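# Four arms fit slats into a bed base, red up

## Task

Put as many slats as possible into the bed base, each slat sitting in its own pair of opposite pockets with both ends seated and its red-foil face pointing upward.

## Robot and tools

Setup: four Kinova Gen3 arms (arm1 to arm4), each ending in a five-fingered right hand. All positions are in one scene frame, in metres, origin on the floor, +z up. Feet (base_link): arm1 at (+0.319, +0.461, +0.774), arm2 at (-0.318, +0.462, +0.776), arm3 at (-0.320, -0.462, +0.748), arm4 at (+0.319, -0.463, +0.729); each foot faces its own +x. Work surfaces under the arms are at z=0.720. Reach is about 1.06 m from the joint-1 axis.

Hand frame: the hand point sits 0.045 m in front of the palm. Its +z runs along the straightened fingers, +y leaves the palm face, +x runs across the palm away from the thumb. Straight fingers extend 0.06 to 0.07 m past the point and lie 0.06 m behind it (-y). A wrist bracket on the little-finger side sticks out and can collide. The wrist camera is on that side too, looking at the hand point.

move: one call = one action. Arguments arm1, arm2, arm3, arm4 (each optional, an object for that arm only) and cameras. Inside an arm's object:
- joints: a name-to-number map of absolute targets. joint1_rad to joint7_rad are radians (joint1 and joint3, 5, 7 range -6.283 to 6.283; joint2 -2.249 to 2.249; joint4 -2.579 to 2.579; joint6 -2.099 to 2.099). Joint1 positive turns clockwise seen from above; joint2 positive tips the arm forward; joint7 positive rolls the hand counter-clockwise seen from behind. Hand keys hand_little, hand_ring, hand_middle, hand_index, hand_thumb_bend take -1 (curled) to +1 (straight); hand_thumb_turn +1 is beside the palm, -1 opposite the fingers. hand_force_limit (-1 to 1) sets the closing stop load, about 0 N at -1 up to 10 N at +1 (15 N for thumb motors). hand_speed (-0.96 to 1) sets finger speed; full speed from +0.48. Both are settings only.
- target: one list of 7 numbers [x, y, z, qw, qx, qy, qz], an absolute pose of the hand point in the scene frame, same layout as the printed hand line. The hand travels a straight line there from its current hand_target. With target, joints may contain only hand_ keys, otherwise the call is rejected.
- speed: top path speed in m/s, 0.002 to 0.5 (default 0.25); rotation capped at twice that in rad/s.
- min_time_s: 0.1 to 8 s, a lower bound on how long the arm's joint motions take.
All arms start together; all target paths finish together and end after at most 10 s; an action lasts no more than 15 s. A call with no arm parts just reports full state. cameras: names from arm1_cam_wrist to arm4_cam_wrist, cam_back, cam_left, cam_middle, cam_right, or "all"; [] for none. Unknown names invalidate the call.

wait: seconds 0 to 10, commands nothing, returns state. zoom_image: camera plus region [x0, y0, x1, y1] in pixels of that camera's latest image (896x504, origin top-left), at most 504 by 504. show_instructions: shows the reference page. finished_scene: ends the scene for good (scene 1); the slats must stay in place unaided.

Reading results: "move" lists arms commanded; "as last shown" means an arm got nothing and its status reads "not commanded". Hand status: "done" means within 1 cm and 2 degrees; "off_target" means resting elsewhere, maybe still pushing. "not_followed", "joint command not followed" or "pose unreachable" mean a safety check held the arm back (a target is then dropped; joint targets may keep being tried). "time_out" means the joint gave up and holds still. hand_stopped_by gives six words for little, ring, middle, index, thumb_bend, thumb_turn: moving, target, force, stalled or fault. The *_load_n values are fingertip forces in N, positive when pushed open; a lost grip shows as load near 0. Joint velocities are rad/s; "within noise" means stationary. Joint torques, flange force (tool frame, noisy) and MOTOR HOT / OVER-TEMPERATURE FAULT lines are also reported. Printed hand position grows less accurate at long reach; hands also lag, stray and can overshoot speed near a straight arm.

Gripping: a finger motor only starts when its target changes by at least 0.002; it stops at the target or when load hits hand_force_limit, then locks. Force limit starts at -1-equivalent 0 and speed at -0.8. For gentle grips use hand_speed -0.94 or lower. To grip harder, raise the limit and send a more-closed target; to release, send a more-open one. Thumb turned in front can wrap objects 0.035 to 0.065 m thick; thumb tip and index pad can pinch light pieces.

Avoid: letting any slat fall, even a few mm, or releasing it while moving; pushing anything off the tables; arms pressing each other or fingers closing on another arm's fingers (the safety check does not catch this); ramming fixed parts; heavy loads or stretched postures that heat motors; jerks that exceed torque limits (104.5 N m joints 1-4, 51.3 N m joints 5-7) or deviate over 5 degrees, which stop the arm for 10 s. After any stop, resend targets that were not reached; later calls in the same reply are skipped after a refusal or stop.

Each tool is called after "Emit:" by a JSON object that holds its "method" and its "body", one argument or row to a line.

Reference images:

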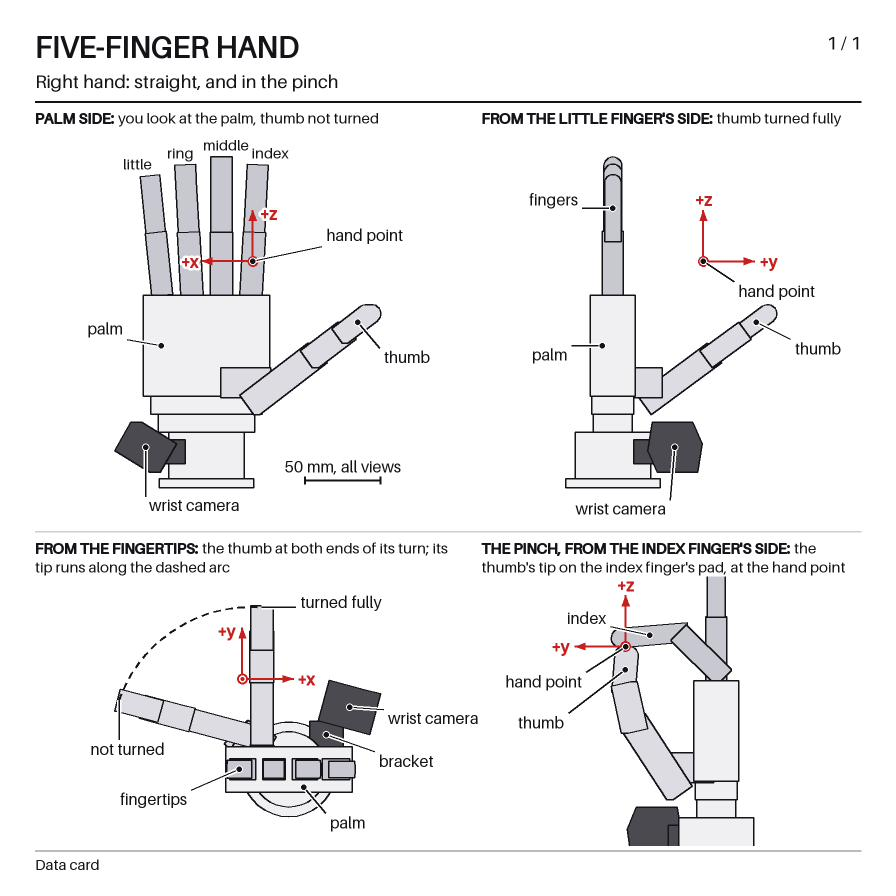

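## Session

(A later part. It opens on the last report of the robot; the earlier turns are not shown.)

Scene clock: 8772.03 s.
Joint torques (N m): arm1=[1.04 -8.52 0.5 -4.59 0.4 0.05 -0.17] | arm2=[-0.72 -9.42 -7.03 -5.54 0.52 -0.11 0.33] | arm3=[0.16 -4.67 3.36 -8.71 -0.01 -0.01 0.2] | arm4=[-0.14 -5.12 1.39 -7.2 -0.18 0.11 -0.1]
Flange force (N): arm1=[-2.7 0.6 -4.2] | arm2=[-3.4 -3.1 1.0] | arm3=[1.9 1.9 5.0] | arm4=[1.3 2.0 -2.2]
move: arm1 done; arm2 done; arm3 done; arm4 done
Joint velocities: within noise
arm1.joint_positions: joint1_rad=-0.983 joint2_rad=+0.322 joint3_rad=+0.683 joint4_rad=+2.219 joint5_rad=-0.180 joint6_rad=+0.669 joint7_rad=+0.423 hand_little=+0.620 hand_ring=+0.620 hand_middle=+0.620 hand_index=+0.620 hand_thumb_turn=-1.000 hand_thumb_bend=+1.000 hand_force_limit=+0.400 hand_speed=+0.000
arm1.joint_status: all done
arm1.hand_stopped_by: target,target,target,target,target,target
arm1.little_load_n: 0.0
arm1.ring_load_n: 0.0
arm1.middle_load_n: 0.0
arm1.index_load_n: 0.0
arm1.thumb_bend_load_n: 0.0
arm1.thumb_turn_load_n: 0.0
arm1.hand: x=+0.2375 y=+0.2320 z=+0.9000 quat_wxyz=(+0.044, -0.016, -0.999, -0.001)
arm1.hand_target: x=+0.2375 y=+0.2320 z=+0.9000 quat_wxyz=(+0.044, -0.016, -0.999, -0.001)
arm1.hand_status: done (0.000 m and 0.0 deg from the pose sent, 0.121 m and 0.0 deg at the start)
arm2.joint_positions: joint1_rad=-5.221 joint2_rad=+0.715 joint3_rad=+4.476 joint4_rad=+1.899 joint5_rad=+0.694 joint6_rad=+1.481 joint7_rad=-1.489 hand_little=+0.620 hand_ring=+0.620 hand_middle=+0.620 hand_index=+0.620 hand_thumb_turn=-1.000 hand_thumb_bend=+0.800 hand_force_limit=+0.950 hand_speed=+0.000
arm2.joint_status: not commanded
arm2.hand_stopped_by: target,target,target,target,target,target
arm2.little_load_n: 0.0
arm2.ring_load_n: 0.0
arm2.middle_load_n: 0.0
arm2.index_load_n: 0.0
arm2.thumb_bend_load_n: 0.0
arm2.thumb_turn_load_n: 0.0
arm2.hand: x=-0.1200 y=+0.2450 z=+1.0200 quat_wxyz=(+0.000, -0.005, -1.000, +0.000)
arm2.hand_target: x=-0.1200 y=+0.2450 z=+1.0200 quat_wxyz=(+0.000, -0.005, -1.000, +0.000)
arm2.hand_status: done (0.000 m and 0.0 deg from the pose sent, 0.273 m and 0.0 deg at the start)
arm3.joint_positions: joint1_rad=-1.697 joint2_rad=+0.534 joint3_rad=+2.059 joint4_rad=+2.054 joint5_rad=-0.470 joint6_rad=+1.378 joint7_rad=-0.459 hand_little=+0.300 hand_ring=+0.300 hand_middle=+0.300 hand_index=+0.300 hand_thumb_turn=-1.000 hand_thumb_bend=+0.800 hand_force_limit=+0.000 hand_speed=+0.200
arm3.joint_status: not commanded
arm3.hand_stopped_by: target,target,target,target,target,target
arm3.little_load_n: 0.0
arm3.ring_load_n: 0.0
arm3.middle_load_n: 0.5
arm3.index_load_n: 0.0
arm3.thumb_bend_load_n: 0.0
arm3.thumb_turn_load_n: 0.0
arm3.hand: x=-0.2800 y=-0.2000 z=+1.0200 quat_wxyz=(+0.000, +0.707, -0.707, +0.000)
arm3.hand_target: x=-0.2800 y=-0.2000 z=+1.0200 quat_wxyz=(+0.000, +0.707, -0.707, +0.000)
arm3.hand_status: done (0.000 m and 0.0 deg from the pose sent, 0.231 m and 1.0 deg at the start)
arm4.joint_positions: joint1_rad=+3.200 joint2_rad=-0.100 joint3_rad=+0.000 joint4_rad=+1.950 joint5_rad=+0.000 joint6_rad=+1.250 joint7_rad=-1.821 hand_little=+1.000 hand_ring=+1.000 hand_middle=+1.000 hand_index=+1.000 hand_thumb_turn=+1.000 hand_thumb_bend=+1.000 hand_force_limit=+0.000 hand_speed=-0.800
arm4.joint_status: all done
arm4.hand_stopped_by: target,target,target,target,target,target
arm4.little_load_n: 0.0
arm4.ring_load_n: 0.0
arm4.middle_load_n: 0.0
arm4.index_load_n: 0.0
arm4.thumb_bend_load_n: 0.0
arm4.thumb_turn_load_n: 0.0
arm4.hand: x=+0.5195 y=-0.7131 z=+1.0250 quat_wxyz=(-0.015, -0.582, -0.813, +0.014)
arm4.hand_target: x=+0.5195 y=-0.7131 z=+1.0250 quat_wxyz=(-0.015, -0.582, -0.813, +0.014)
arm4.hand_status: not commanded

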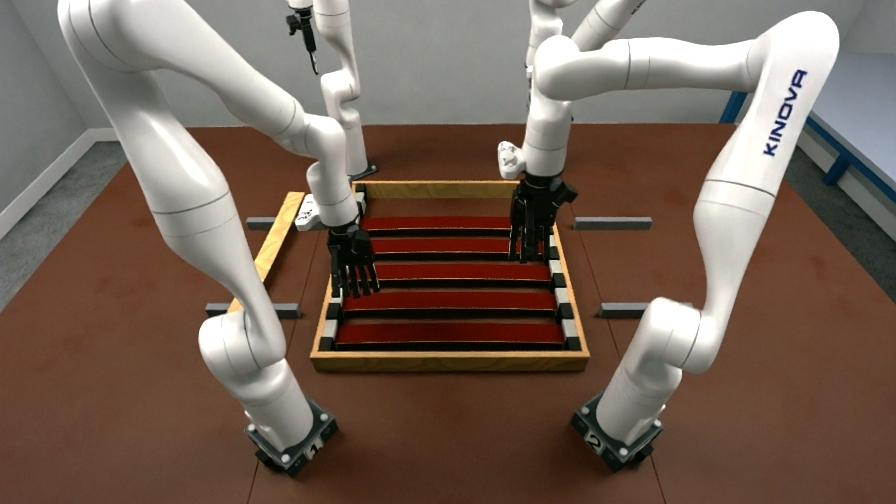

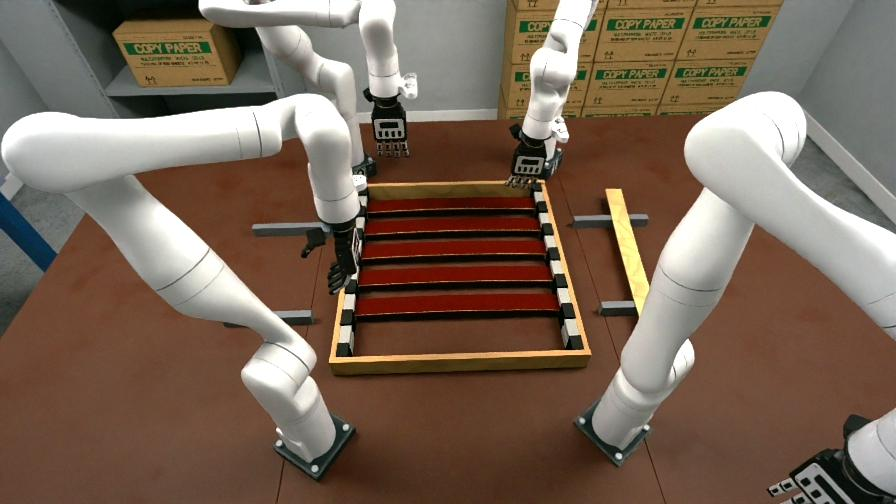

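Emit:
{"method": "move", "body": {
  "arm1": {"target": [0.5045, -0.030, 0.92, 0, 0.6763, -0.7366, 0], "speed": 0.45},
  "arm4": {"joints": {"joint1_rad": 1.4, "joint2_rad": -0.2, "joint4_rad": 2.0, "joint6_rad": 1.34, "joint7_rad": -1.2}},
  "cameras": ["arm1_cam_wrist", "cam_right"]
}}

Scene clock: 8826.23 s.
Joint torques (N m): arm1=[1.17 -19.91 0.19 -6.94 0.28 0.13 -0.17] | arm2=[-0.71 -9.36 -7.02 -5.55 0.52 -0.1 0.33] | arm3=[0.07 -4.65 3.29 -8.65 -0.04 -0.05 0.19] | arm4=[-0.27 -3.37 1.22 -7.15 -0.29 0.24 -0.08]
Flange force (N): arm1=[-1.0 -1.3 -1.6] | arm2=[-3.4 -3.0 1.0] | arm3=[2.0 1.8 4.6] | arm4=[-0.2 3.0 -2.1]
move: arm1 done; arm4 done
Joint velocities: within noise
arm1.joint_positions: joint1_rad=-1.183 joint2_rad=+0.788 joint3_rad=+0.149 joint4_rad=+1.194 joint5_rad=-0.120 joint6_rad=+1.183 joint7_rad=+1.094 hand_little=+0.620 hand_ring=+0.620 hand_middle=+0.620 hand_index=+0.620 hand_thumb_turn=-1.000 hand_thumb_bend=+1.000 hand_force_limit=+0.400 hand_speed=+0.000
arm1.joint_status: not commanded
arm1.hand_stopped_by: target,target,target,target,target,target
arm1.little_load_n: 0.0
arm1.ring_load_n: 0.0
arm1.middle_load_n: 0.0
arm1.index_load_n: 0.0
arm1.thumb_bend_load_n: 0.0
arm1.thumb_turn_load_n: 0.0
arm1.hand: x=+0.5045 y=-0.0300 z=+0.9200 quat_wxyz=(+0.000, +0.676, -0.737, +0.000)
arm1.hand_target: x=+0.5045 y=-0.0300 z=+0.9200 quat_wxyz=(+0.000, +0.676, -0.737, +0.000)
arm1.hand_status: done (0.000 m and 0.0 deg from the pose sent, 0.375 m and 87.0 deg at the start)
arm2, arm3: as last shown
arm3.middle_load_n: 0.0
arm4.joint_positions: joint1_rad=+1.400 joint2_rad=-0.200 joint3_rad=+0.000 joint4_rad=+2.000 joint5_rad=+0.000 joint6_rad=+1.340 joint7_rad=-1.200 hand_little=+1.000 hand_ring=+1.000 hand_middle=+1.000 hand_index=+1.000 hand_thumb_turn=+1.000 hand_thumb_bend=+1.000 hand_force_limit=+0.000 hand_speed=-0.800
arm4.joint_status: all done
arm4.hand_stopped_by: target,target,target,target,target,target
arm4.little_load_n: 0.0
arm4.ring_load_n: 0.0
arm4.middle_load_n: 0.0
arm4.index_load_n: 0.0
arm4.thumb_bend_load_n: -0.5
arm4.thumb_turn_load_n: 0.5
arm4.hand: x=+0.4519 y=-0.2652 z=+1.0301 quat_wxyz=(+0.007, +0.556, -0.831, -0.002)
arm4.hand_target: x=+0.4519 y=-0.2652 z=+1.0301 quat_wxyz=(+0.007, +0.556, -0.831, -0.002)
arm4.hand_status: not commanded
arm1_cam_wrist: T_world_to_cam=[[-0.97951, -0.19809, 0.03627, 0.44759], [-0.14875, 0.83309, 0.53277, -0.39269], [-0.13575, 0.51645, -0.84549, 0.97517]] pos_world=[0.51239, -0.08782, 1.01747]

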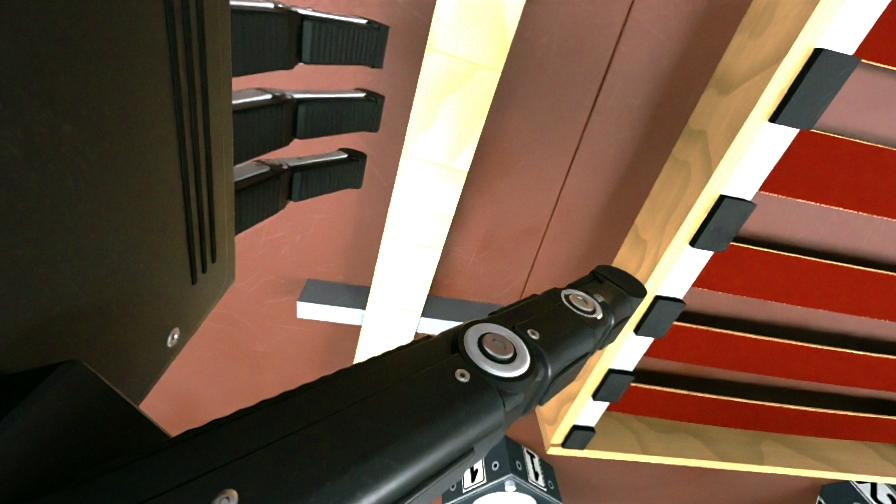

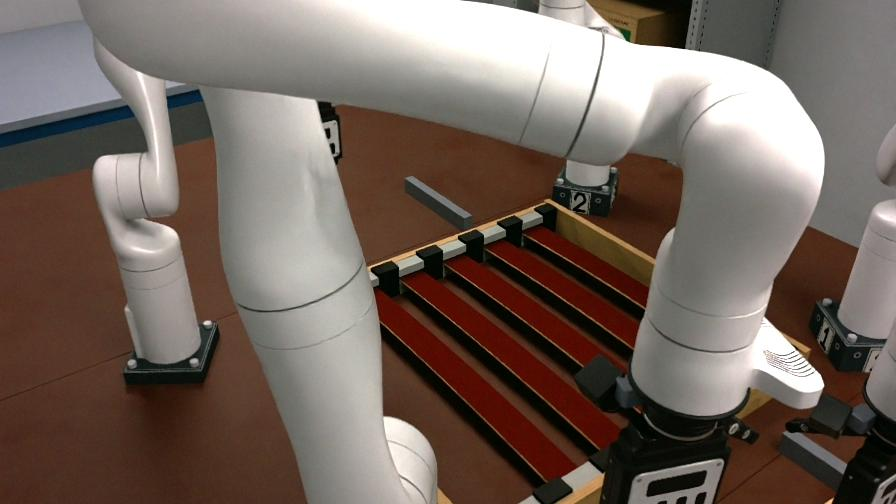

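Emit:
{"method": "move", "body": {
  "arm1": {"target": [0.5014, -0.0298, 0.815, 0, 0.6763, -0.7366, 0], "speed": 0.2},
  "arm4": {"joints": {"joint1_rad": 0.9, "joint7_rad": -1.0}},
  "cameras": []
}}

Emit:
{"method": "move", "body": {
  "arm1": {"target": [0.5014, -0.0298, 0.790, 0, 0.6763, -0.7366, 0], "speed": 0.08},
  "arm4": {"joints": {"joint1_rad": 0.5, "joint7_rad": -0.8}},
  "cameras": ["arm1_cam_wrist"]
}}

Scene clock: 8852.80 s.
Joint torques (N m): arm1=[1.18 -20.52 0.34 -5.97 0.27 0.1 -0.17] | arm2=[-0.74 -9.35 -7.03 -5.57 0.5 -0.09 0.34] | arm3=[0.13 -4.62 3.35 -8.71 0.01 -0.04 0.18] | arm4=[-0.25 -3.29 1.19 -7.15 -0.3 0.23 -0.06]
Flange force (N): arm1=[-0.7 -1.6 -1.9] | arm2=[-3.4 -2.9 1.0] | arm3=[1.9 1.8 4.9] | arm4=[-0.8 3.0 -2.2]
move: arm1 done; arm4 done
Joint velocities: within noise
arm1.joint_positions: joint1_rad=-1.173 joint2_rad=+0.913 joint3_rad=+0.130 joint4_rad=+1.310 joint5_rad=-0.134 joint6_rad=+0.942 joint7_rad=+1.112 hand_little=+0.620 hand_ring=+0.620 hand_middle=+0.620 hand_index=+0.620 hand_thumb_turn=-1.000 hand_thumb_bend=+1.000 hand_force_limit=+0.400 hand_speed=+0.000
arm1.joint_status: not commanded
arm1.hand_stopped_by: target,target,target,target,target,target
arm1.little_load_n: 0.0
arm1.ring_load_n: 0.0
arm1.middle_load_n: 0.0
arm1.index_load_n: 0.0
arm1.thumb_bend_load_n: 0.0
arm1.thumb_turn_load_n: 0.0
arm1.hand: x=+0.5014 y=-0.0298 z=+0.8150 quat_wxyz=(+0.000, +0.676, -0.737, +0.000)
arm1.hand_target: x=+0.5014 y=-0.0298 z=+0.8150 quat_wxyz=(+0.000, +0.676, -0.737, +0.000)
arm1.hand_status: done (0.000 m and 0.0 deg from the pose sent, 0.105 m and 0.0 deg at the start)
arm2, arm3: as last shown
arm4.joint_positions: joint1_rad=+0.900 joint2_rad=-0.200 joint3_rad=+0.000 joint4_rad=+2.000 joint5_rad=+0.000 joint6_rad=+1.340 joint7_rad=-1.000 hand_little=+1.000 hand_ring=+1.000 hand_middle=+1.000 hand_index=+1.000 hand_thumb_turn=+1.000 hand_thumb_bend=+1.000 hand_force_limit=+0.000 hand_speed=-0.800
arm4.joint_status: all done
arm4.hand_stopped_by: target,target,target,target,target,target
arm4.little_load_n: 0.0
arm4.ring_load_n: 0.0
arm4.middle_load_n: 0.0
arm4.index_load_n: 0.0
arm4.thumb_bend_load_n: 0.0
arm4.thumb_turn_load_n: 0.0
arm4.hand: x=+0.3389 y=-0.2407 z=+1.0315 quat_wxyz=(+0.006, +0.807, -0.590, -0.004)
arm4.hand_target: x=+0.3389 y=-0.2407 z=+1.0315 quat_wxyz=(+0.006, +0.807, -0.590, -0.004)
arm4.hand_status: not commanded

Scene clock: 8854.40 s.
Joint torques (N m): arm1=[1.17 -20.7 0.27 -5.72 0.25 0.12 -0.21] | arm2=[-0.72 -9.36 -7.04 -5.57 0.51 -0.11 0.32] | arm3=[0.22 -4.51 3.46 -8.68 -0.04 -0.03 0.24] | arm4=[-0.28 -3.2 1.16 -7.2 -0.32 0.27 -0.08]
Flange force (N): arm1=[-0.7 -1.6 -1.9] | arm2=[-3.4 -3.0 1.0] | arm3=[1.5 1.6 4.9] | arm4=[-1.3 2.7 -2.0]
move: arm1 done; arm4 done
Joint velocities: within noise
arm1.joint_positions: joint1_rad=-1.171 joint2_rad=+0.951 joint3_rad=+0.125 joint4_rad=+1.323 joint5_rad=-0.138 joint6_rad=+0.892 joint7_rad=+1.114 hand_little=+0.620 hand_ring=+0.620 hand_middle=+0.620 hand_index=+0.620 hand_thumb_turn=-1.000 hand_thumb_bend=+1.000 hand_force_limit=+0.400 hand_speed=+0.000
arm1.joint_status: not commanded
arm1.hand_stopped_by: target,target,target,target,target,target
arm1.little_load_n: 0.0
arm1.ring_load_n: 0.0
arm1.middle_load_n: 0.0
arm1.index_load_n: 0.0
arm1.thumb_bend_load_n: 0.0
arm1.thumb_turn_load_n: 0.0
arm1.hand: x=+0.5014 y=-0.0298 z=+0.7900 quat_wxyz=(+0.000, +0.676, -0.737, +0.000)
arm1.hand_target: x=+0.5014 y=-0.0298 z=+0.7900 quat_wxyz=(+0.000, +0.676, -0.737, +0.000)
arm1.hand_status: done (0.000 m and 0.0 deg from the pose sent, 0.025 m and 0.0 deg at the start)
arm2, arm3: as last shown
arm2.ring_load_n: -0.5
arm3.little_load_n: 0.5
arm4.joint_positions: joint1_rad=+0.500 joint2_rad=-0.200 joint3_rad=+0.000 joint4_rad=+2.000 joint5_rad=+0.000 joint6_rad=+1.340 joint7_rad=-0.800 hand_little=+1.000 hand_ring=+1.000 hand_middle=+1.000 hand_index=+1.000 hand_thumb_turn=+1.000 hand_thumb_bend=+1.000 hand_force_limit=+0.000 hand_speed=-0.800
arm4.joint_status: all done
arm4.hand_stopped_by: target,target,target,target,target,target
arm4.little_load_n: 0.0
arm4.ring_load_n: 0.0
arm4.middle_load_n: 0.0
arm4.index_load_n: 0.0
arm4.thumb_bend_load_n: 0.0
arm4.thumb_turn_load_n: 0.0
arm4.hand: x=+0.2564 y=-0.2649 z=+1.0328 quat_wxyz=(+0.004, +0.946, -0.325, -0.006)
arm4.hand_target: x=+0.2564 y=-0.2649 z=+1.0328 quat_wxyz=(+0.004, +0.946, -0.325, -0.006)
arm4.hand_status: not commanded
arm1_cam_wrist: T_world_to_cam=[[-0.97953, -0.19801, 0.03632, 0.44927], [-0.14865, 0.83308, 0.53281, -0.32415], [-0.13576, 0.5165, -0.84546, 0.86472]] pos_world=[0.50929, -0.08762, 0.88747]

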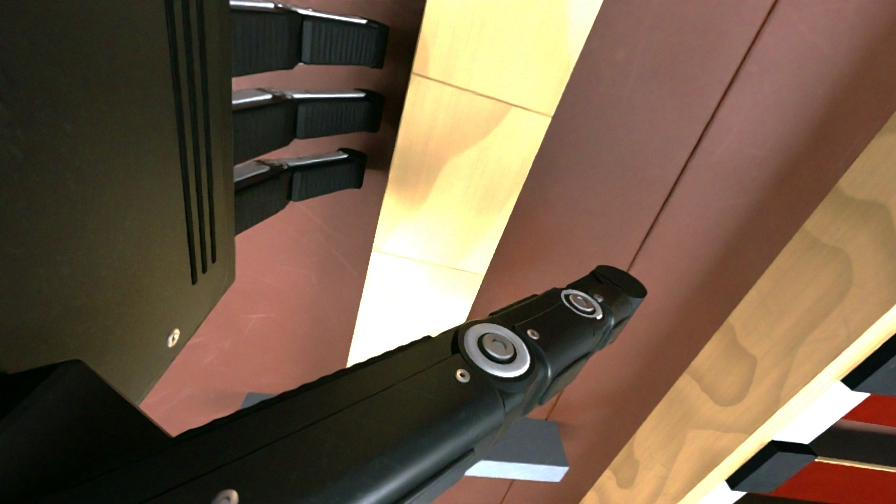

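Emit:
{"method": "move", "body": {
  "arm1": {"target": [0.5014, -0.0298, 0.777, 0, 0.6763, -0.7366, 0], "speed": 0.06, "joints": {"hand_speed": -0.2, "hand_little": 0.4, "hand_ring": 0.4, "hand_middle": 0.4, "hand_index": 0.4}},
  "arm4": {"joints": {"joint1_rad": 0.2, "joint7_rad": -0.7}},
  "cameras": []
}}

Emit:
{"method": "move", "body": {
  "arm1": {"target": [0.5014, -0.0298, 0.7665, 0, 0.6763, -0.7366, 0], "speed": 0.06, "joints": {"hand_speed": -0.4, "hand_little": 0.25, "hand_ring": 0.25, "hand_middle": 0.25, "hand_index": 0.25, "hand_thumb_bend": 0.8}},
  "arm4": {"joints": {"joint1_rad": 0.04, "joint7_rad": -0.6}},
  "cameras": ["arm1_cam_wrist"]
}}

Scene clock: 8872.10 s.
Joint torques (N m): arm1=[1.16 -20.75 0.28 -5.59 0.28 0.15 -0.18] | arm2=[-0.73 -9.39 -7.01 -5.54 0.51 -0.09 0.34] | arm3=[0.15 -4.7 3.43 -8.74 -0.09 -0.01 0.19] | arm4=[-0.28 -3.11 1.15 -7.19 -0.3 0.24 -0.09]
Flange force (N): arm1=[-0.8 -1.6 -1.9] | arm2=[-3.4 -3.0 1.0] | arm3=[1.8 1.8 5.2] | arm4=[-1.5 2.6 -2.1]
move: arm1 done; arm4 done
Joint velocities: within noise
arm1.joint_positions: joint1_rad=-1.170 joint2_rad=+0.971 joint3_rad=+0.122 joint4_rad=+1.327 joint5_rad=-0.140 joint6_rad=+0.867 joint7_rad=+1.116 hand_little=+0.400 hand_ring=+0.400 hand_middle=+0.400 hand_index=+0.400 hand_thumb_turn=-1.000 hand_thumb_bend=+1.000 hand_force_limit=+0.400 hand_speed=-0.200
arm1.joint_status: all done
arm1.hand_stopped_by: target,target,target,target,target,target
arm1.little_load_n: 0.0
arm1.ring_load_n: 0.0
arm1.middle_load_n: 0.0
arm1.index_load_n: 0.0
arm1.thumb_bend_load_n: 0.0
arm1.thumb_turn_load_n: 0.0
arm1.hand: x=+0.5014 y=-0.0298 z=+0.7770 quat_wxyz=(+0.000, +0.676, -0.737, +0.000)
arm1.hand_target: x=+0.5014 y=-0.0298 z=+0.7770 quat_wxyz=(+0.000, +0.676, -0.737, +0.000)
arm1.hand_status: done (0.000 m and 0.0 deg from the pose sent, 0.013 m and 0.0 deg at the start)
arm2, arm3: as last shown
arm2.ring_load_n: 0.0
arm3.little_load_n: 0.0
arm3.index_load_n: 0.5
arm4.joint_positions: joint1_rad=+0.200 joint2_rad=-0.200 joint3_rad=+0.000 joint4_rad=+2.000 joint5_rad=+0.000 joint6_rad=+1.340 joint7_rad=-0.700 hand_little=+1.000 hand_ring=+1.000 hand_middle=+1.000 hand_index=+1.000 hand_thumb_turn=+1.000 hand_thumb_bend=+1.000 hand_force_limit=+0.000 hand_speed=-0.800
arm4.joint_status: all done
arm4.hand_stopped_by: target,target,target,target,target,target
arm4.little_load_n: 0.0
arm4.ring_load_n: 0.0
arm4.middle_load_n: 0.0
arm4.index_load_n: 0.0
arm4.thumb_bend_load_n: 0.0
arm4.thumb_turn_load_n: 0.0
arm4.hand: x=+0.2063 y=-0.2983 z=+1.0337 quat_wxyz=(+0.003, +0.991, -0.131, -0.007)
arm4.hand_target: x=+0.2063 y=-0.2983 z=+1.0337 quat_wxyz=(+0.003, +0.991, -0.131, -0.007)
arm4.hand_status: not commanded

Scene clock: 8873.23 s.
Joint torques (N m): arm1=[1.17 -20.84 0.32 -5.46 0.27 0.15 -0.19] | arm2=[-0.72 -9.34 -7.01 -5.6 0.5 -0.07 0.31] | arm3=[0.09 -4.65 3.28 -8.68 -0.1 0.01 0.18] | arm4=[-0.28 -3.11 1.16 -7.2 -0.31 0.24 -0.08]
Flange force (N): arm1=[-0.7 -1.7 -1.9] | arm2=[-3.3 -2.9 1.1] | arm3=[2.2 1.7 4.8] | arm4=[-1.8 2.4 -2.1]
move: arm1 done; arm4 done
Joint velocities: within noise
arm1.joint_positions: joint1_rad=-1.169 joint2_rad=+0.988 joint3_rad=+0.120 joint4_rad=+1.330 joint5_rad=-0.142 joint6_rad=+0.847 joint7_rad=+1.117 hand_little=+0.250 hand_ring=+0.250 hand_middle=+0.250 hand_index=+0.250 hand_thumb_turn=-1.000 hand_thumb_bend=+0.800 hand_force_limit=+0.400 hand_speed=-0.400
arm1.joint_status: all done
arm1.hand_stopped_by: target,target,target,target,target,target
arm1.little_load_n: 0.0
arm1.ring_load_n: 0.0
arm1.middle_load_n: 0.0
arm1.index_load_n: 0.0
arm1.thumb_bend_load_n: 0.0
arm1.thumb_turn_load_n: 0.0
arm1.hand: x=+0.5014 y=-0.0298 z=+0.7665 quat_wxyz=(+0.000, +0.676, -0.737, +0.000)
arm1.hand_target: x=+0.5014 y=-0.0298 z=+0.7665 quat_wxyz=(+0.000, +0.676, -0.737, +0.000)
arm1.hand_status: done (0.000 m and 0.0 deg from the pose sent, 0.010 m and 0.0 deg at the start)
arm2, arm3: as last shown
arm2.middle_load_n: 0.5
arm3.ring_load_n: 0.5
arm4.joint_positions: joint1_rad=+0.040 joint2_rad=-0.200 joint3_rad=+0.000 joint4_rad=+2.000 joint5_rad=+0.000 joint6_rad=+1.340 joint7_rad=-0.600 hand_little=+1.000 hand_ring=+1.000 hand_middle=+1.000 hand_index=+1.000 hand_thumb_turn=+1.000 hand_thumb_bend=+1.000 hand_force_limit=+0.000 hand_speed=-0.800
arm4.joint_status: all done
arm4.hand_stopped_by: target,target,target,target,target,target
arm4.little_load_n: -0.5
arm4.ring_load_n: 0.0
arm4.middle_load_n: 0.0
arm4.index_load_n: 0.0
arm4.thumb_bend_load_n: 0.0
arm4.thumb_turn_load_n: 0.0
arm4.hand: x=+0.1878 y=-0.3225 z=+1.0341 quat_wxyz=(+0.002, +1.000, -0.001, -0.008)
arm4.hand_target: x=+0.1878 y=-0.3225 z=+1.0341 quat_wxyz=(+0.002, +1.000, -0.001, -0.008)
arm4.hand_status: not commanded
arm1_cam_wrist: T_world_to_cam=[[-0.97953, -0.19801, 0.03632, 0.45013], [-0.14866, 0.83311, 0.53276, -0.31159], [-0.13575, 0.51645, -0.84549, 0.84487]] pos_world=[0.50929, -0.08762, 0.86397]

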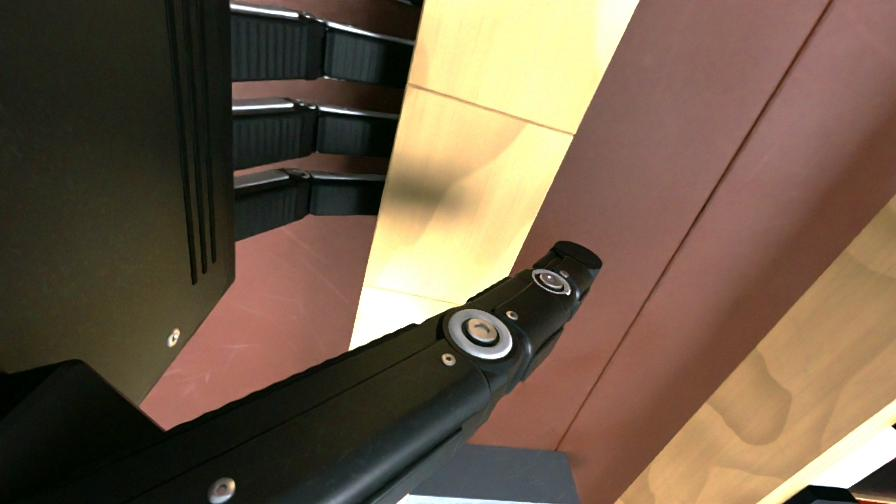

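Emit:
{"method": "move", "body": {
  "arm1": {"target": [0.5014, -0.0298, 0.7615, 0, 0.6763, -0.7366, 0], "speed": 0.05, "joints": {"hand_speed": -0.4, "hand_little": 0.0, "hand_ring": 0.0, "hand_middle": 0.0, "hand_index": 0.0, "hand_thumb_bend": 0.3}},
  "arm4": {"target": [0.10, -0.28, 1.09, -0.38268, 0.92388, 0, 0], "speed": 0.4, "joints": {"hand_speed": 0.2, "hand_thumb_turn": -1, "hand_little": 0.5, "hand_ring": 0.5, "hand_middle": 0.5, "hand_index": 0.5}},
  "cameras": ["arm1_cam_wrist"]
}}

Scene clock: 8885.83 s.
Joint torques (N m): arm1=[1.17 -20.88 0.3 -5.44 0.3 0.15 -0.18] | arm2=[-0.74 -9.38 -7.01 -5.56 0.5 -0.08 0.34] | arm3=[0.16 -4.6 3.4 -8.74 0.02 -0.01 0.21] | arm4=[-0.23 -0.01 2.6 -7.53 1.41 -0.03 -0.13]
Flange force (N): arm1=[-0.8 -1.7 -1.9] | arm2=[-3.3 -3.0 1.1] | arm3=[1.8 1.8 5.2] | arm4=[-4.1 1.5 -2.4]
move: arm1 done; arm4 done
Joint velocities: within noise
arm1.joint_positions: joint1_rad=-1.168 joint2_rad=+0.996 joint3_rad=+0.119 joint4_rad=+1.331 joint5_rad=-0.142 joint6_rad=+0.838 joint7_rad=+1.118 hand_little=+0.000 hand_ring=+0.000 hand_middle=+0.000 hand_index=+0.000 hand_thumb_turn=-1.000 hand_thumb_bend=+0.300 hand_force_limit=+0.400 hand_speed=-0.400
arm1.joint_status: all done
arm1.hand_stopped_by: target,target,target,target,target,target
arm1.little_load_n: 0.0
arm1.ring_load_n: 0.0
arm1.middle_load_n: 0.5
arm1.index_load_n: 0.5
arm1.thumb_bend_load_n: 0.0
arm1.thumb_turn_load_n: 0.0
arm1.hand: x=+0.5014 y=-0.0298 z=+0.7615 quat_wxyz=(+0.000, +0.676, -0.737, +0.000)
arm1.hand_target: x=+0.5014 y=-0.0298 z=+0.7615 quat_wxyz=(+0.000, +0.676, -0.737, +0.000)
arm1.hand_status: done (0.000 m and 0.0 deg from the pose sent, 0.005 m and 0.0 deg at the start)
arm2, arm3: as last shown
arm2.middle_load_n: 0.0
arm3.ring_load_n: 0.0
arm4.joint_positions: joint1_rad=+0.113 joint2_rad=-0.380 joint3_rad=-0.761 joint4_rad=+2.021 joint5_rad=+0.534 joint6_rad=+1.207 joint7_rad=-1.419 hand_little=+0.500 hand_ring=+0.500 hand_middle=+0.500 hand_index=+0.500 hand_thumb_turn=-1.000 hand_thumb_bend=+1.000 hand_force_limit=+0.000 hand_speed=+0.200
arm4.joint_status: all done
arm4.hand_stopped_by: target,target,target,target,target,target
arm4.little_load_n: 0.0
arm4.ring_load_n: 0.0
arm4.middle_load_n: 0.0
arm4.index_load_n: 0.0
arm4.thumb_bend_load_n: 0.0
arm4.thumb_turn_load_n: 0.0
arm4.hand: x=+0.1000 y=-0.2800 z=+1.0900 quat_wxyz=(-0.383, +0.924, +0.000, +0.000)
arm4.hand_target: x=+0.1000 y=-0.2800 z=+1.0900 quat_wxyz=(-0.383, +0.924, +0.000, +0.000)
arm4.hand_status: done (0.000 m and 0.0 deg from the pose sent, 0.112 m and 45.3 deg at the start)
arm1_cam_wrist: T_world_to_cam=[[-0.97953, -0.19801, 0.03632, 0.45031], [-0.14865, 0.83308, 0.53281, -0.30897], [-0.13576, 0.5165, -0.84546, 0.84062]] pos_world=[0.50929, -0.08762, 0.85897]

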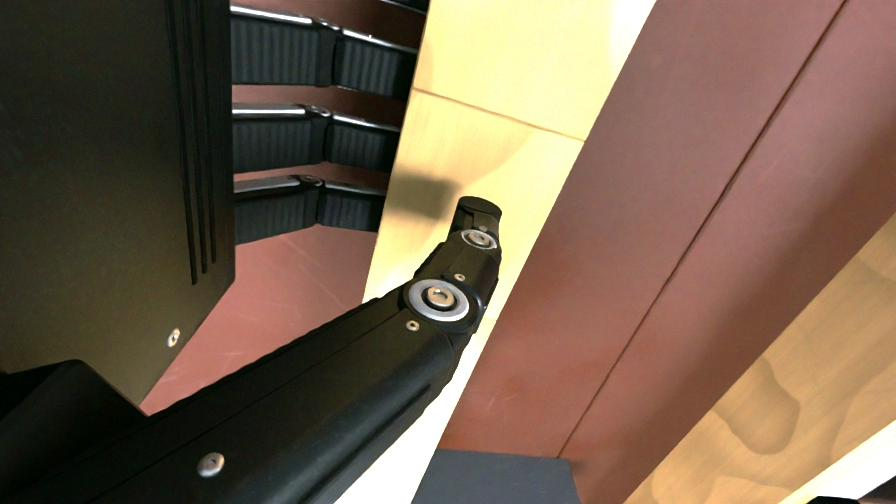

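Emit:
{"method": "move", "body": {
  "arm1": {"target": [0.5014, -0.0298, 0.7595, 0, 0.6763, -0.7366, 0], "speed": 0.05, "joints": {"hand_speed": -0.5, "hand_thumb_bend": 0.04}},
  "arm4": {"target": [0.03, -0.24, 1.07, -0.70691, 0.70691, 0.01666, 0.01666], "speed": 0.45},
  "cameras": []
}}

Emit:
{"method": "move", "body": {
  "arm1": {"joints": {"hand_little": -0.35, "hand_ring": -0.35, "hand_middle": -0.35, "hand_index": -0.35, "hand_force_limit": -0.5, "hand_speed": -0.92}},
  "arm4": {"target": [-0.02, -0.20, 1.062, -0.70691, 0.70691, 0.01666, 0.01666], "speed": 0.1},
  "cameras": []
}}

Emit:
{"method": "move", "body": {
  "arm1": {"joints": {"hand_little": -0.4, "hand_ring": -0.4, "hand_middle": -0.4, "hand_index": -0.4, "hand_force_limit": 0.3, "hand_speed": -0.9}},
  "cameras": ["arm1_cam_wrist", "cam_middle"]
}}

Scene clock: 8901.00 s.
Joint torques (N m): arm1=[1.16 -20.92 0.3 -5.43 0.26 0.13 -0.17] | arm2=[-0.75 -9.37 -7.03 -5.58 0.5 -0.08 0.32] | arm3=[0.16 -4.67 3.26 -8.74 -0.07 -0.03 0.19] | arm4=[-0.18 8.78 5.82 -2.72 1.2 2.11 -0.13]
Flange force (N): arm1=[-0.7 -1.7 -1.9] | arm2=[-3.3 -2.9 1.1] | arm3=[2.5 2.1 4.7] | arm4=[-4.3 3.5 0.3]
move: arm1 done; arm4 done
Joint velocities: within noise
arm1.joint_positions: joint1_rad=-1.168 joint2_rad=+0.999 joint3_rad=+0.118 joint4_rad=+1.332 joint5_rad=-0.143 joint6_rad=+0.834 joint7_rad=+1.118 hand_little=+0.000 hand_ring=+0.000 hand_middle=+0.000 hand_index=+0.000 hand_thumb_turn=-1.000 hand_thumb_bend=+0.040 hand_force_limit=+0.400 hand_speed=-0.500
arm1.joint_status: all done
arm1.hand_stopped_by: target,target,target,target,target,target
arm1.little_load_n: 0.5
arm1.ring_load_n: 0.0
arm1.middle_load_n: 0.0
arm1.index_load_n: 0.0
arm1.thumb_bend_load_n: 0.0
arm1.thumb_turn_load_n: 0.0
arm1.hand: x=+0.5014 y=-0.0298 z=+0.7595 quat_wxyz=(+0.000, +0.676, -0.737, +0.000)
arm1.hand_target: x=+0.5014 y=-0.0298 z=+0.7595 quat_wxyz=(+0.000, +0.676, -0.737, +0.000)
arm1.hand_status: done (0.000 m and 0.0 deg from the pose sent, 0.002 m and 0.0 deg at the start)
arm2, arm3: as last shown
arm3.middle_load_n: 0.5
arm3.thumb_turn_load_n: 0.5
arm4.joint_positions: joint1_rad=+0.985 joint2_rad=-0.773 joint3_rad=-1.862 joint4_rad=+2.301 joint5_rad=+1.081 joint6_rad=+1.008 joint7_rad=-2.350 hand_little=+0.500 hand_ring=+0.500 hand_middle=+0.500 hand_index=+0.500 hand_thumb_turn=-1.000 hand_thumb_bend=+1.000 hand_force_limit=+0.000 hand_speed=+0.200
arm4.joint_status: not commanded
arm4.hand_stopped_by: target,target,target,target,target,target
arm4.little_load_n: 0.0
arm4.ring_load_n: 0.0
arm4.middle_load_n: 0.0
arm4.index_load_n: 0.0
arm4.thumb_bend_load_n: 0.0
arm4.thumb_turn_load_n: 0.0
arm4.hand: x=+0.0300 y=-0.2400 z=+1.0700 quat_wxyz=(-0.707, +0.707, +0.017, +0.017)
arm4.hand_target: x=+0.0300 y=-0.2400 z=+1.0700 quat_wxyz=(-0.707, +0.707, +0.017, +0.017)
arm4.hand_status: done (0.000 m and 0.0 deg from the pose sent, 0.083 m and 45.1 deg at the start; pose on its path clipped on 7 of 54 steps)

Scene clock: 8902.57 s.
Joint torques (N m): arm1=[1.13 -21.1 0.29 -5.52 0.26 0.05 -0.21] | arm2=[-0.72 -9.38 -7.1 -5.57 0.52 -0.08 0.33] | arm3=[0.19 -4.62 3.36 -8.73 -0.02 0 0.21] | arm4=[-0.23 10.3 6.84 -2.93 1.05 2.16 -0.14]
Flange force (N): arm1=[-0.5 -1.7 -1.7] | arm2=[-3.5 -3.1 1.2] | arm3=[2.1 2.0 5.0] | arm4=[-4.0 2.6 0.7]
move: arm1 off_target; arm4 done
Joint velocities: within noise
arm1.joint_positions: joint1_rad=-1.168 joint2_rad=+0.999 joint3_rad=+0.118 joint4_rad=+1.332 joint5_rad=-0.143 joint6_rad=+0.834 joint7_rad=+1.118 hand_little=-0.201 hand_ring=-0.178 hand_middle=-0.163 hand_index=-0.156 hand_thumb_turn=-1.000 hand_thumb_bend=+0.040 hand_force_limit=-0.500 hand_speed=-0.920
arm1.joint_status: hand_little off_target (ended at -0.201, target -0.350); hand_ring off_target (ended at -0.178, target -0.350); hand_middle off_target (ended at -0.163, target -0.350); hand_index off_target (ended at -0.156, target -0.350); the others done
arm1.hand_stopped_by: force,force,force,force,target,target
arm1.little_load_n: 3.0
arm1.ring_load_n: 2.5
arm1.middle_load_n: 2.0
arm1.index_load_n: 3.5
arm1.thumb_bend_load_n: -0.5
arm1.thumb_turn_load_n: 0.0
arm1.hand: x=+0.5014 y=-0.0298 z=+0.7595 quat_wxyz=(+0.000, +0.676, -0.737, +0.000)
arm1.hand_target: x=+0.5014 y=-0.0298 z=+0.7595 quat_wxyz=(+0.000, +0.676, -0.737, +0.000)
arm1.hand_status: not commanded
arm2.joint_positions: joint1_rad=-5.221 joint2_rad=+0.715 joint3_rad=+4.476 joint4_rad=+1.899 joint5_rad=+0.694 joint6_rad=+1.481 joint7_rad=-1.489 hand_little=+0.620 hand_ring=+0.620 hand_middle=+0.620 hand_index=+0.620 hand_thumb_turn=-1.000 hand_thumb_bend=+0.800 hand_force_limit=+0.950 hand_speed=+0.000
arm2.joint_status: not commanded
arm2.hand_stopped_by: target,target,target,target,target,target
arm2.little_load_n: 0.0
arm2.ring_load_n: 0.0
arm2.middle_load_n: 0.0
arm2.index_load_n: 0.0
arm2.thumb_bend_load_n: 0.0
arm2.thumb_turn_load_n: -0.5
arm2.hand: x=-0.1200 y=+0.2450 z=+1.0200 quat_wxyz=(+0.000, -0.005, -1.000, +0.000)
arm2.hand_target: x=-0.1200 y=+0.2450 z=+1.0200 quat_wxyz=(+0.000, -0.005, -1.000, +0.000)
arm2.hand_status: not commanded
arm3.joint_positions: joint1_rad=-1.697 joint2_rad=+0.534 joint3_rad=+2.059 joint4_rad=+2.054 joint5_rad=-0.470 joint6_rad=+1.378 joint7_rad=-0.459 hand_little=+0.300 hand_ring=+0.300 hand_middle=+0.300 hand_index=+0.300 hand_thumb_turn=-1.000 hand_thumb_bend=+0.800 hand_force_limit=+0.000 hand_speed=+0.200
arm3.joint_status: not commanded
arm3.hand_stopped_by: target,target,target,target,target,target
arm3.little_load_n: 0.0
arm3.ring_load_n: 0.0
arm3.middle_load_n: 0.0
arm3.index_load_n: 0.0
arm3.thumb_bend_load_n: 0.0
arm3.thumb_turn_load_n: 0.0
arm3.hand: x=-0.2800 y=-0.2000 z=+1.0200 quat_wxyz=(+0.000, +0.707, -0.707, +0.000)
arm3.hand_target: x=-0.2800 y=-0.2000 z=+1.0200 quat_wxyz=(+0.000, +0.707, -0.707, +0.000)
arm3.hand_status: not commanded
arm4.joint_positions: joint1_rad=+1.210 joint2_rad=-0.840 joint3_rad=-1.906 joint4_rad=+2.199 joint5_rad=+1.158 joint6_rad=+0.890 joint7_rad=-2.379 hand_little=+0.500 hand_ring=+0.500 hand_middle=+0.500 hand_index=+0.500 hand_thumb_turn=-1.000 hand_thumb_bend=+1.000 hand_force_limit=+0.000 hand_speed=+0.200
arm4.joint_status: not commanded
arm4.hand_stopped_by: target,target,target,target,target,target
arm4.little_load_n: 0.0
arm4.ring_load_n: 0.0
arm4.middle_load_n: 0.0
arm4.index_load_n: 0.0
arm4.thumb_bend_load_n: 0.0
arm4.thumb_turn_load_n: 0.0
arm4.hand: x=-0.0200 y=-0.2000 z=+1.0620 quat_wxyz=(-0.707, +0.707, +0.017, +0.017)
arm4.hand_target: x=-0.0200 y=-0.2000 z=+1.0620 quat_wxyz=(-0.707, +0.707, +0.017, +0.017)
arm4.hand_status: done (0.000 m and 0.0 deg from the pose sent, 0.065 m and 0.0 deg at the start)

Scene clock: 8903.07 s.
Joint torques (N m): arm1=[1.05 -20.75 0.22 -5.43 0.23 -0.06 -0.23] | arm2=[-0.74 -9.37 -7.02 -5.54 0.5 -0.08 0.33] | arm3=[0.15 -4.75 3.39 -8.72 -0.07 -0.06 0.24] | arm4=[-0.23 10.32 6.8 -2.94 1.06 2.16 -0.14]
Flange force (N): arm1=[-0.4 -1.5 -2.5] | arm2=[-3.3 -3.0 1.0] | arm3=[1.8 2.1 4.8] | arm4=[-3.9 2.5 0.7]
move: arm1 off_target
Joint velocities: within noise
arm1.joint_positions: joint1_rad=-1.168 joint2_rad=+0.999 joint3_rad=+0.118 joint4_rad=+1.332 joint5_rad=-0.143 joint6_rad=+0.834 joint7_rad=+1.118 hand_little=-0.236 hand_ring=-0.213 hand_middle=-0.189 hand_index=-0.181 hand_thumb_turn=-1.000 hand_thumb_bend=+0.040 hand_force_limit=+0.300 hand_speed=-0.900
arm1.joint_status: hand_little off_target (ended at -0.236, target -0.400); hand_ring off_target (ended at -0.213, target -0.400); hand_middle off_target (ended at -0.189, target -0.400); hand_index off_target (ended at -0.181, target -0.400); the others done
arm1.hand_stopped_by: force,force,force,force,target,target
arm1.little_load_n: 6.5
arm1.ring_load_n: 7.5
arm1.middle_load_n: 6.5
arm1.index_load_n: 8.0
arm1.thumb_bend_load_n: 0.0
arm1.thumb_turn_load_n: 0.0
arm1.hand: x=+0.5014 y=-0.0298 z=+0.7595 quat_wxyz=(+0.000, +0.676, -0.737, +0.000)
arm1.hand_target: x=+0.5014 y=-0.0298 z=+0.7595 quat_wxyz=(+0.000, +0.676, -0.737, +0.000)
arm1.hand_status: not commanded
arm2, arm3, arm4: as last shown
arm2.thumb_bend_load_n: -0.5
arm2.thumb_turn_load_n: 0.0
arm4.thumb_turn_load_n: 0.5
arm1_cam_wrist: T_world_to_cam=[[-0.97953, -0.19801, 0.03632, 0.45039], [-0.14865, 0.83308, 0.53281, -0.30785], [-0.13576, 0.5165, -0.84546, 0.83885]] pos_world=[0.50929, -0.08762, 0.85687]

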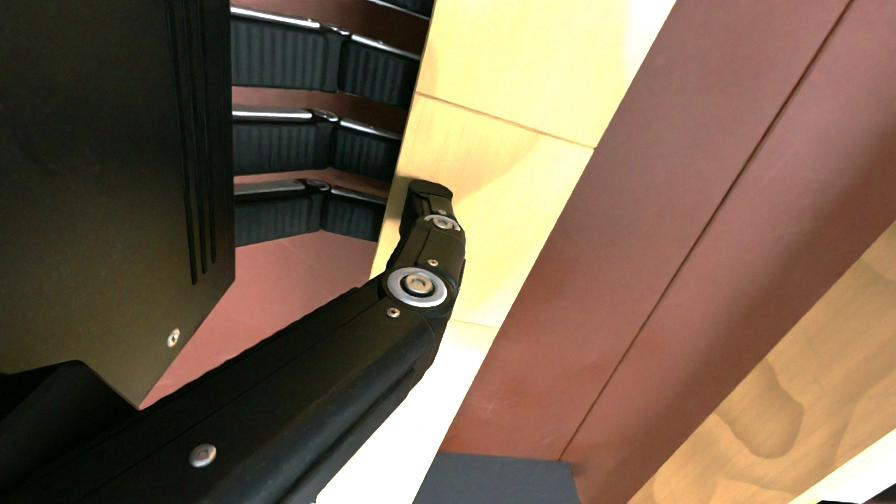

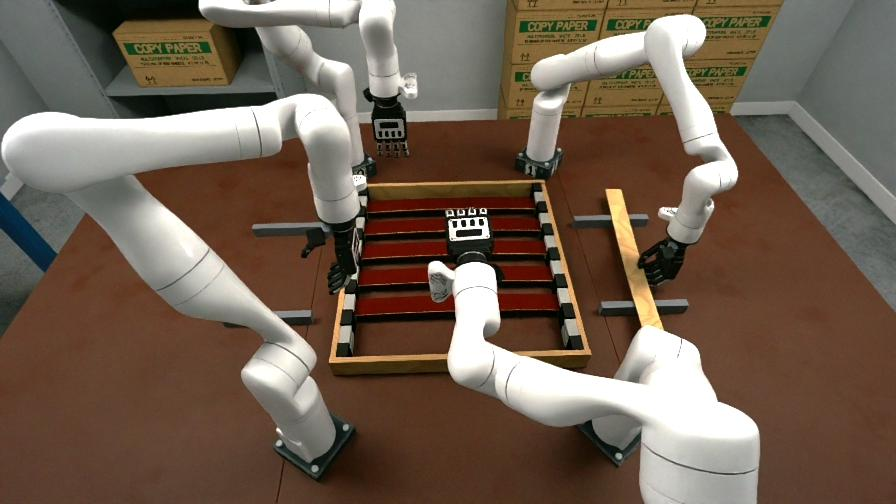

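Emit:
{"method": "move", "body": {
  "arm1": {"target": [0.5014, -0.0298, 0.87, 0, 0.6763, -0.7366, 0], "speed": 0.2},
  "arm2": {"target": [-0.42, 0.22, 1.02, 0, 0.00523, 0.99999, 0], "speed": 0.3},
  "cameras": ["arm1_cam_wrist"]
}}

Emit:
{"method": "move", "body": {
  "arm1": {"target": [0.45, 0.08, 1.0, 0, 0, -1, 0], "speed": 0.4},
  "cameras": ["arm1_cam_wrist", "cam_back"]
}}

Scene clock: 8941.57 s.
Joint torques (N m): arm1=[1.15 -20.53 0.32 -6.65 0.32 0.21 -0.2] | arm2=[-0.74 -12.19 -7.97 -4.27 0.48 -0.05 0.35] | arm3=[0.2 -4.69 3.4 -8.69 -0.06 -0.01 0.21] | arm4=[-0.21 10.3 6.81 -2.92 1.04 2.16 -0.14]
Flange force (N): arm1=[-0.9 -1.3 -0.9] | arm2=[-0.6 -2.6 0.6] | arm3=[1.9 2.0 4.9] | arm4=[-3.9 2.5 0.7]
move: arm1 done; arm2 done
Joint velocities: within noise
arm1.joint_positions: joint1_rad=-1.177 joint2_rad=+0.840 joint3_rad=+0.140 joint4_rad=+1.264 joint5_rad=-0.126 joint6_rad=+1.061 joint7_rad=+1.105 hand_little=-0.236 hand_ring=-0.213 hand_middle=-0.189 hand_index=-0.181 hand_thumb_turn=-1.000 hand_thumb_bend=+0.040 hand_force_limit=+0.300 hand_speed=-0.900
arm1.joint_status: not commanded
arm1.hand_stopped_by: force,force,force,force,target,target
arm1.little_load_n: 3.0
arm1.ring_load_n: 6.0
arm1.middle_load_n: 7.0
arm1.index_load_n: 10.0
arm1.thumb_bend_load_n: 0.0
arm1.thumb_turn_load_n: 0.0
arm1.hand: x=+0.5014 y=-0.0298 z=+0.8700 quat_wxyz=(+0.000, +0.676, -0.737, +0.000)
arm1.hand_target: x=+0.5014 y=-0.0298 z=+0.8700 quat_wxyz=(+0.000, +0.676, -0.737, +0.000)
arm1.hand_status: done (0.000 m and 0.0 deg from the pose sent, 0.111 m and 0.0 deg at the start)
arm2.joint_positions: joint1_rad=-4.427 joint2_rad=+1.054 joint3_rad=+4.181 joint4_rad=+1.890 joint5_rad=+0.893 joint6_rad=+1.845 joint7_rad=-0.862 hand_little=+0.620 hand_ring=+0.620 hand_middle=+0.620 hand_index=+0.620 hand_thumb_turn=-1.000 hand_thumb_bend=+0.800 hand_force_limit=+0.950 hand_speed=+0.000
arm2.joint_status: not commanded
arm2.hand_stopped_by: target,target,target,target,target,target
arm2.little_load_n: 0.0
arm2.ring_load_n: 0.0
arm2.middle_load_n: 0.0
arm2.index_load_n: 0.0
arm2.thumb_bend_load_n: 0.0
arm2.thumb_turn_load_n: 0.0
arm2.hand: x=-0.4200 y=+0.2200 z=+1.0200 quat_wxyz=(+0.000, -0.005, -1.000, +0.000)
arm2.hand_target: x=-0.4200 y=+0.2200 z=+1.0200 quat_wxyz=(+0.000, -0.005, -1.000, +0.000)
arm2.hand_status: done (0.000 m and 0.0 deg from the pose sent, 0.301 m and 0.0 deg at the start)
arm3, arm4: as last shown
arm3.index_load_n: 0.5
arm4.thumb_turn_load_n: 0.0
arm1_cam_wrist: T_world_to_cam=[[-0.97954, -0.19796, 0.03624, 0.44646], [-0.14866, 0.83311, 0.53275, -0.36671], [-0.13565, 0.51646, -0.8455, 0.93234]] pos_world=[0.50929, -0.08762, 0.96747]

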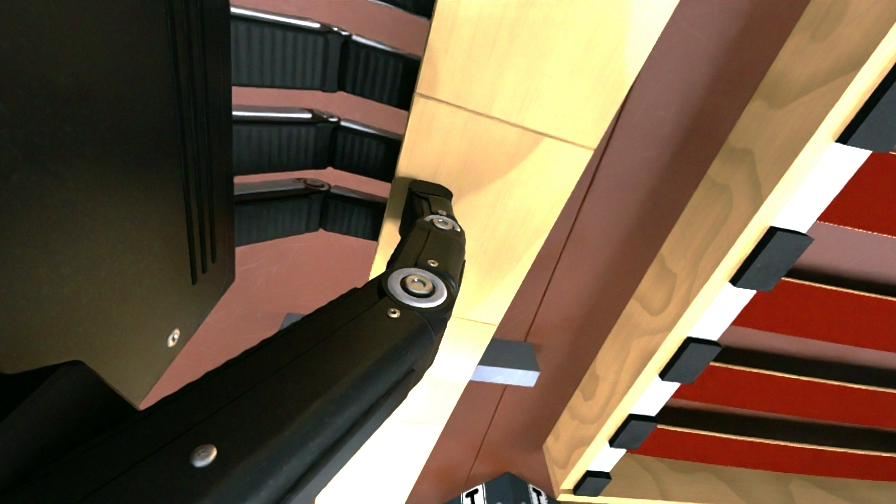

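Scene clock: 8944.07 s.
Joint torques (N m): arm1=[1.1 -14.12 1.22 -6.92 0.19 0.2 -0.17] | arm2=[-0.74 -12.16 -8 -4.27 0.49 -0.07 0.31] | arm3=[0.11 -4.72 3.37 -8.66 -0.1 -0.02 0.22] | arm4=[-0.22 10.31 6.83 -2.91 1.05 2.14 -0.11]
Flange force (N): arm1=[-1.4 1.3 -1.0] | arm2=[-0.5 -2.7 0.5] | arm3=[1.7 1.8 4.8] | arm4=[-3.9 2.6 0.7]
move: arm1 done
Joint velocities: within noise
arm1.joint_positions: joint1_rad=-1.291 joint2_rad=+0.469 joint3_rad=+0.570 joint4_rad=+1.580 joint5_rad=-0.267 joint6_rad=+1.188 joint7_rad=-0.027 hand_little=-0.236 hand_ring=-0.213 hand_middle=-0.189 hand_index=-0.181 hand_thumb_turn=-1.000 hand_thumb_bend=+0.040 hand_force_limit=+0.300 hand_speed=-0.900
arm1.joint_status: not commanded
arm1.hand_stopped_by: force,force,force,force,target,target
arm1.little_load_n: 3.0
arm1.ring_load_n: 6.0
arm1.middle_load_n: 7.0
arm1.index_load_n: 10.0
arm1.thumb_bend_load_n: 0.0
arm1.thumb_turn_load_n: 0.0
arm1.hand: x=+0.4500 y=+0.0800 z=+1.0000 quat_wxyz=(+0.000, +0.000, -1.000, +0.000)
arm1.hand_target: x=+0.4500 y=+0.0800 z=+1.0000 quat_wxyz=(+0.000, +0.000, -1.000, +0.000)
arm1.hand_status: done (0.000 m and 0.0 deg from the pose sent, 0.178 m and 85.1 deg at the start)
arm2, arm3, arm4: as last shown
arm3.index_load_n: 0.0
arm1_cam_wrist: T_world_to_cam=[[-0.28079, 0.95908, 0.03637, 0.00594], [0.81741, 0.21912, 0.53275, -0.92074], [0.50298, 0.17932, -0.84549, 0.71812]] pos_world=[0.39309, 0.06728, 1.09747]

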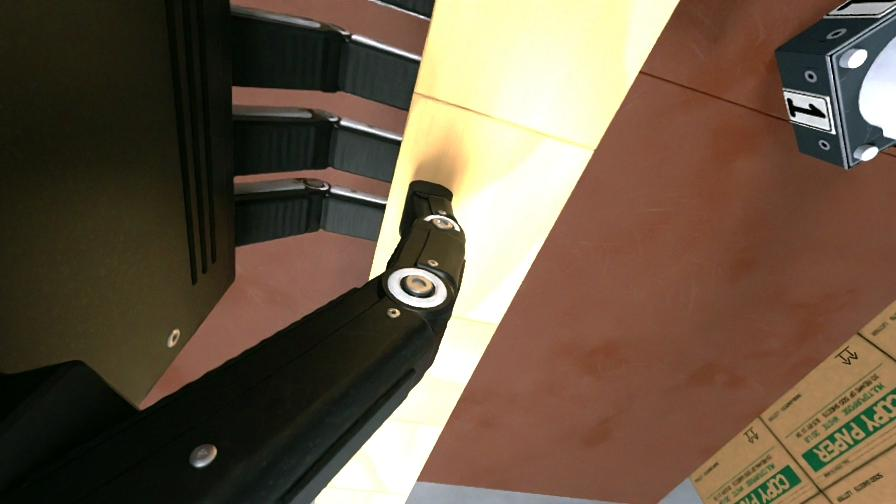

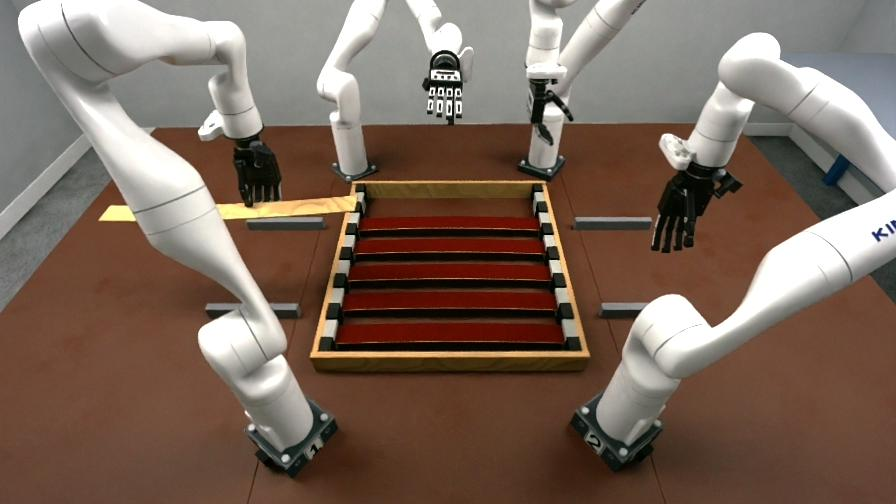

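Emit:
{"method": "move", "body": {
  "arm1": {"target": [-0.08, 0.02, 1.06, 0, 0, -1, 0], "speed": 0.35},
  "cameras": []
}}

Emit:
{"method": "move", "body": {
  "arm1": {"target": [-0.08, 0.01, 1.06, 0, 0, 0.92388, -0.38268], "speed": 0.35},
  "cameras": ["cam_back", "cam_middle"]
}}

Scene clock: 8953.23 s.
Joint torques (N m): arm1=[0.81 -23.82 -0.41 -6.02 0.3 0.21 -0.19] | arm2=[-0.71 -12.16 -7.97 -4.26 0.48 -0.05 0.33] | arm3=[0.11 -4.72 3.38 -8.72 -0.05 -0.01 0.18] | arm4=[-0.2 10.31 6.8 -2.95 1.04 2.17 -0.12]
Flange force (N): arm1=no reading | arm2=[-0.6 -2.7 0.5] | arm3=[1.8 1.8 5.1] | arm4=[-3.8 2.6 0.8]
move: arm1 done
Joint velocities: within noise
arm1.joint_positions: joint1_rad=+0.017 joint2_rad=+1.122 joint3_rad=+0.544 joint4_rad=+0.035 joint5_rad=-0.523 joint6_rad=+1.994 joint7_rad=+0.681 hand_little=-0.236 hand_ring=-0.213 hand_middle=-0.189 hand_index=-0.181 hand_thumb_turn=-1.000 hand_thumb_bend=+0.040 hand_force_limit=+0.300 hand_speed=-0.900
arm1.joint_status: not commanded
arm1.hand_stopped_by: force,force,force,force,target,target
arm1.little_load_n: 3.0
arm1.ring_load_n: 6.0
arm1.middle_load_n: 7.0
arm1.index_load_n: 10.0
arm1.thumb_bend_load_n: 0.0
arm1.thumb_turn_load_n: 0.0
arm1.hand: x=-0.0797 y=+0.0203 z=+1.0598 quat_wxyz=(+0.002, +0.000, -1.000, +0.002)
arm1.hand_target: x=-0.0797 y=+0.0204 z=+1.0598 quat_wxyz=(+0.002, +0.000, -1.000, +0.002)
arm1.hand_status: done (0.001 m and 0.4 deg from the pose sent, 0.537 m and 0.0 deg at the start; a joint's target at an end of its range on 12 of 90 steps)
arm2, arm3, arm4: as last shown
arm3.middle_load_n: 0.5
arm4.middle_load_n: -0.5

Scene clock: 8955.17 s.
Joint torques (N m): arm1=[0.85 -17.9 -0.31 -8.31 -1.31 -0.1 -0.25] | arm2=[-0.75 -12.17 -7.95 -4.23 0.5 -0.04 0.32] | arm3=[0.08 -4.72 3.45 -8.77 -0.11 0.02 0.21] | arm4=[-0.21 10.32 6.83 -2.94 1.05 2.16 -0.14]
Flange force (N): arm1=[-1.3 -1.6 0.3] | arm2=[-0.5 -2.6 0.4] | arm3=[1.6 1.6 5.4] | arm4=[-3.9 2.6 0.6]
move: arm1 done
Joint velocities: within noise
arm1.joint_positions: joint1_rad=+0.147 joint2_rad=+0.532 joint3_rad=+0.280 joint4_rad=+1.370 joint5_rad=-0.957 joint6_rad=+1.005 joint7_rad=+1.437 hand_little=-0.236 hand_ring=-0.213 hand_middle=-0.189 hand_index=-0.181 hand_thumb_turn=-1.000 hand_thumb_bend=+0.040 hand_force_limit=+0.300 hand_speed=-0.900
arm1.joint_status: not commanded
arm1.hand_stopped_by: force,force,force,force,target,target
arm1.little_load_n: 3.0
arm1.ring_load_n: 6.0
arm1.middle_load_n: 7.0
arm1.index_load_n: 10.0
arm1.thumb_bend_load_n: 0.0
arm1.thumb_turn_load_n: 0.0
arm1.hand: x=-0.0800 y=+0.0100 z=+1.0600 quat_wxyz=(+0.000, +0.000, -0.924, +0.383)
arm1.hand_target: x=-0.0800 y=+0.0100 z=+1.0600 quat_wxyz=(+0.000, +0.000, -0.924, +0.383)
arm1.hand_status: done (0.000 m and 0.0 deg from the pose sent, 0.010 m and 44.7 deg at the start; pose on its path clipped on 4 of 58 steps)
arm2, arm3, arm4: as last shown
arm3.middle_load_n: 0.0
arm3.thumb_turn_load_n: -0.5
arm4.middle_load_n: 0.0

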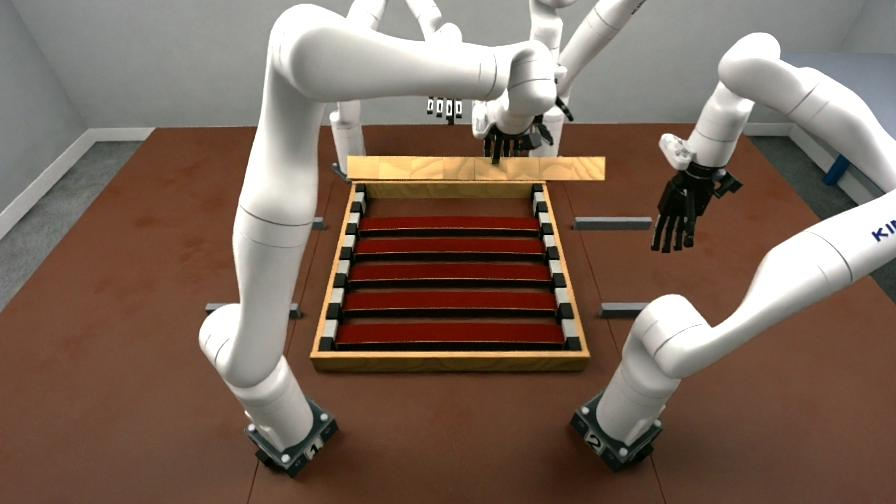

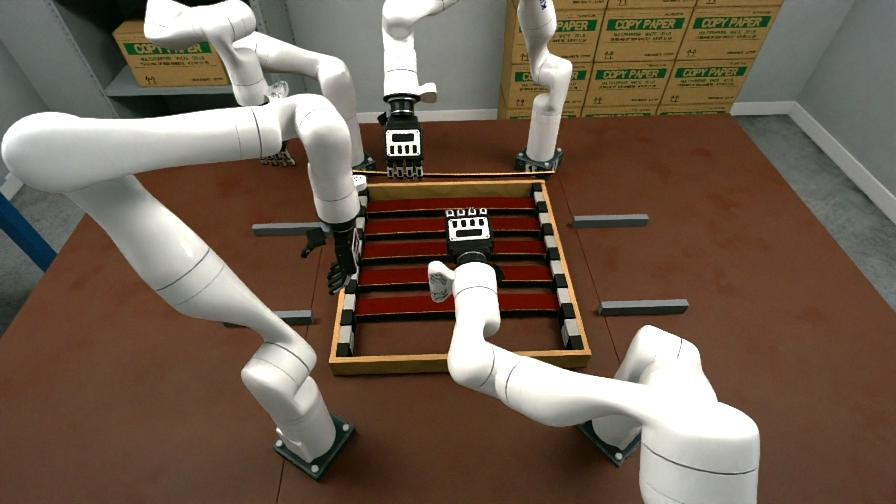

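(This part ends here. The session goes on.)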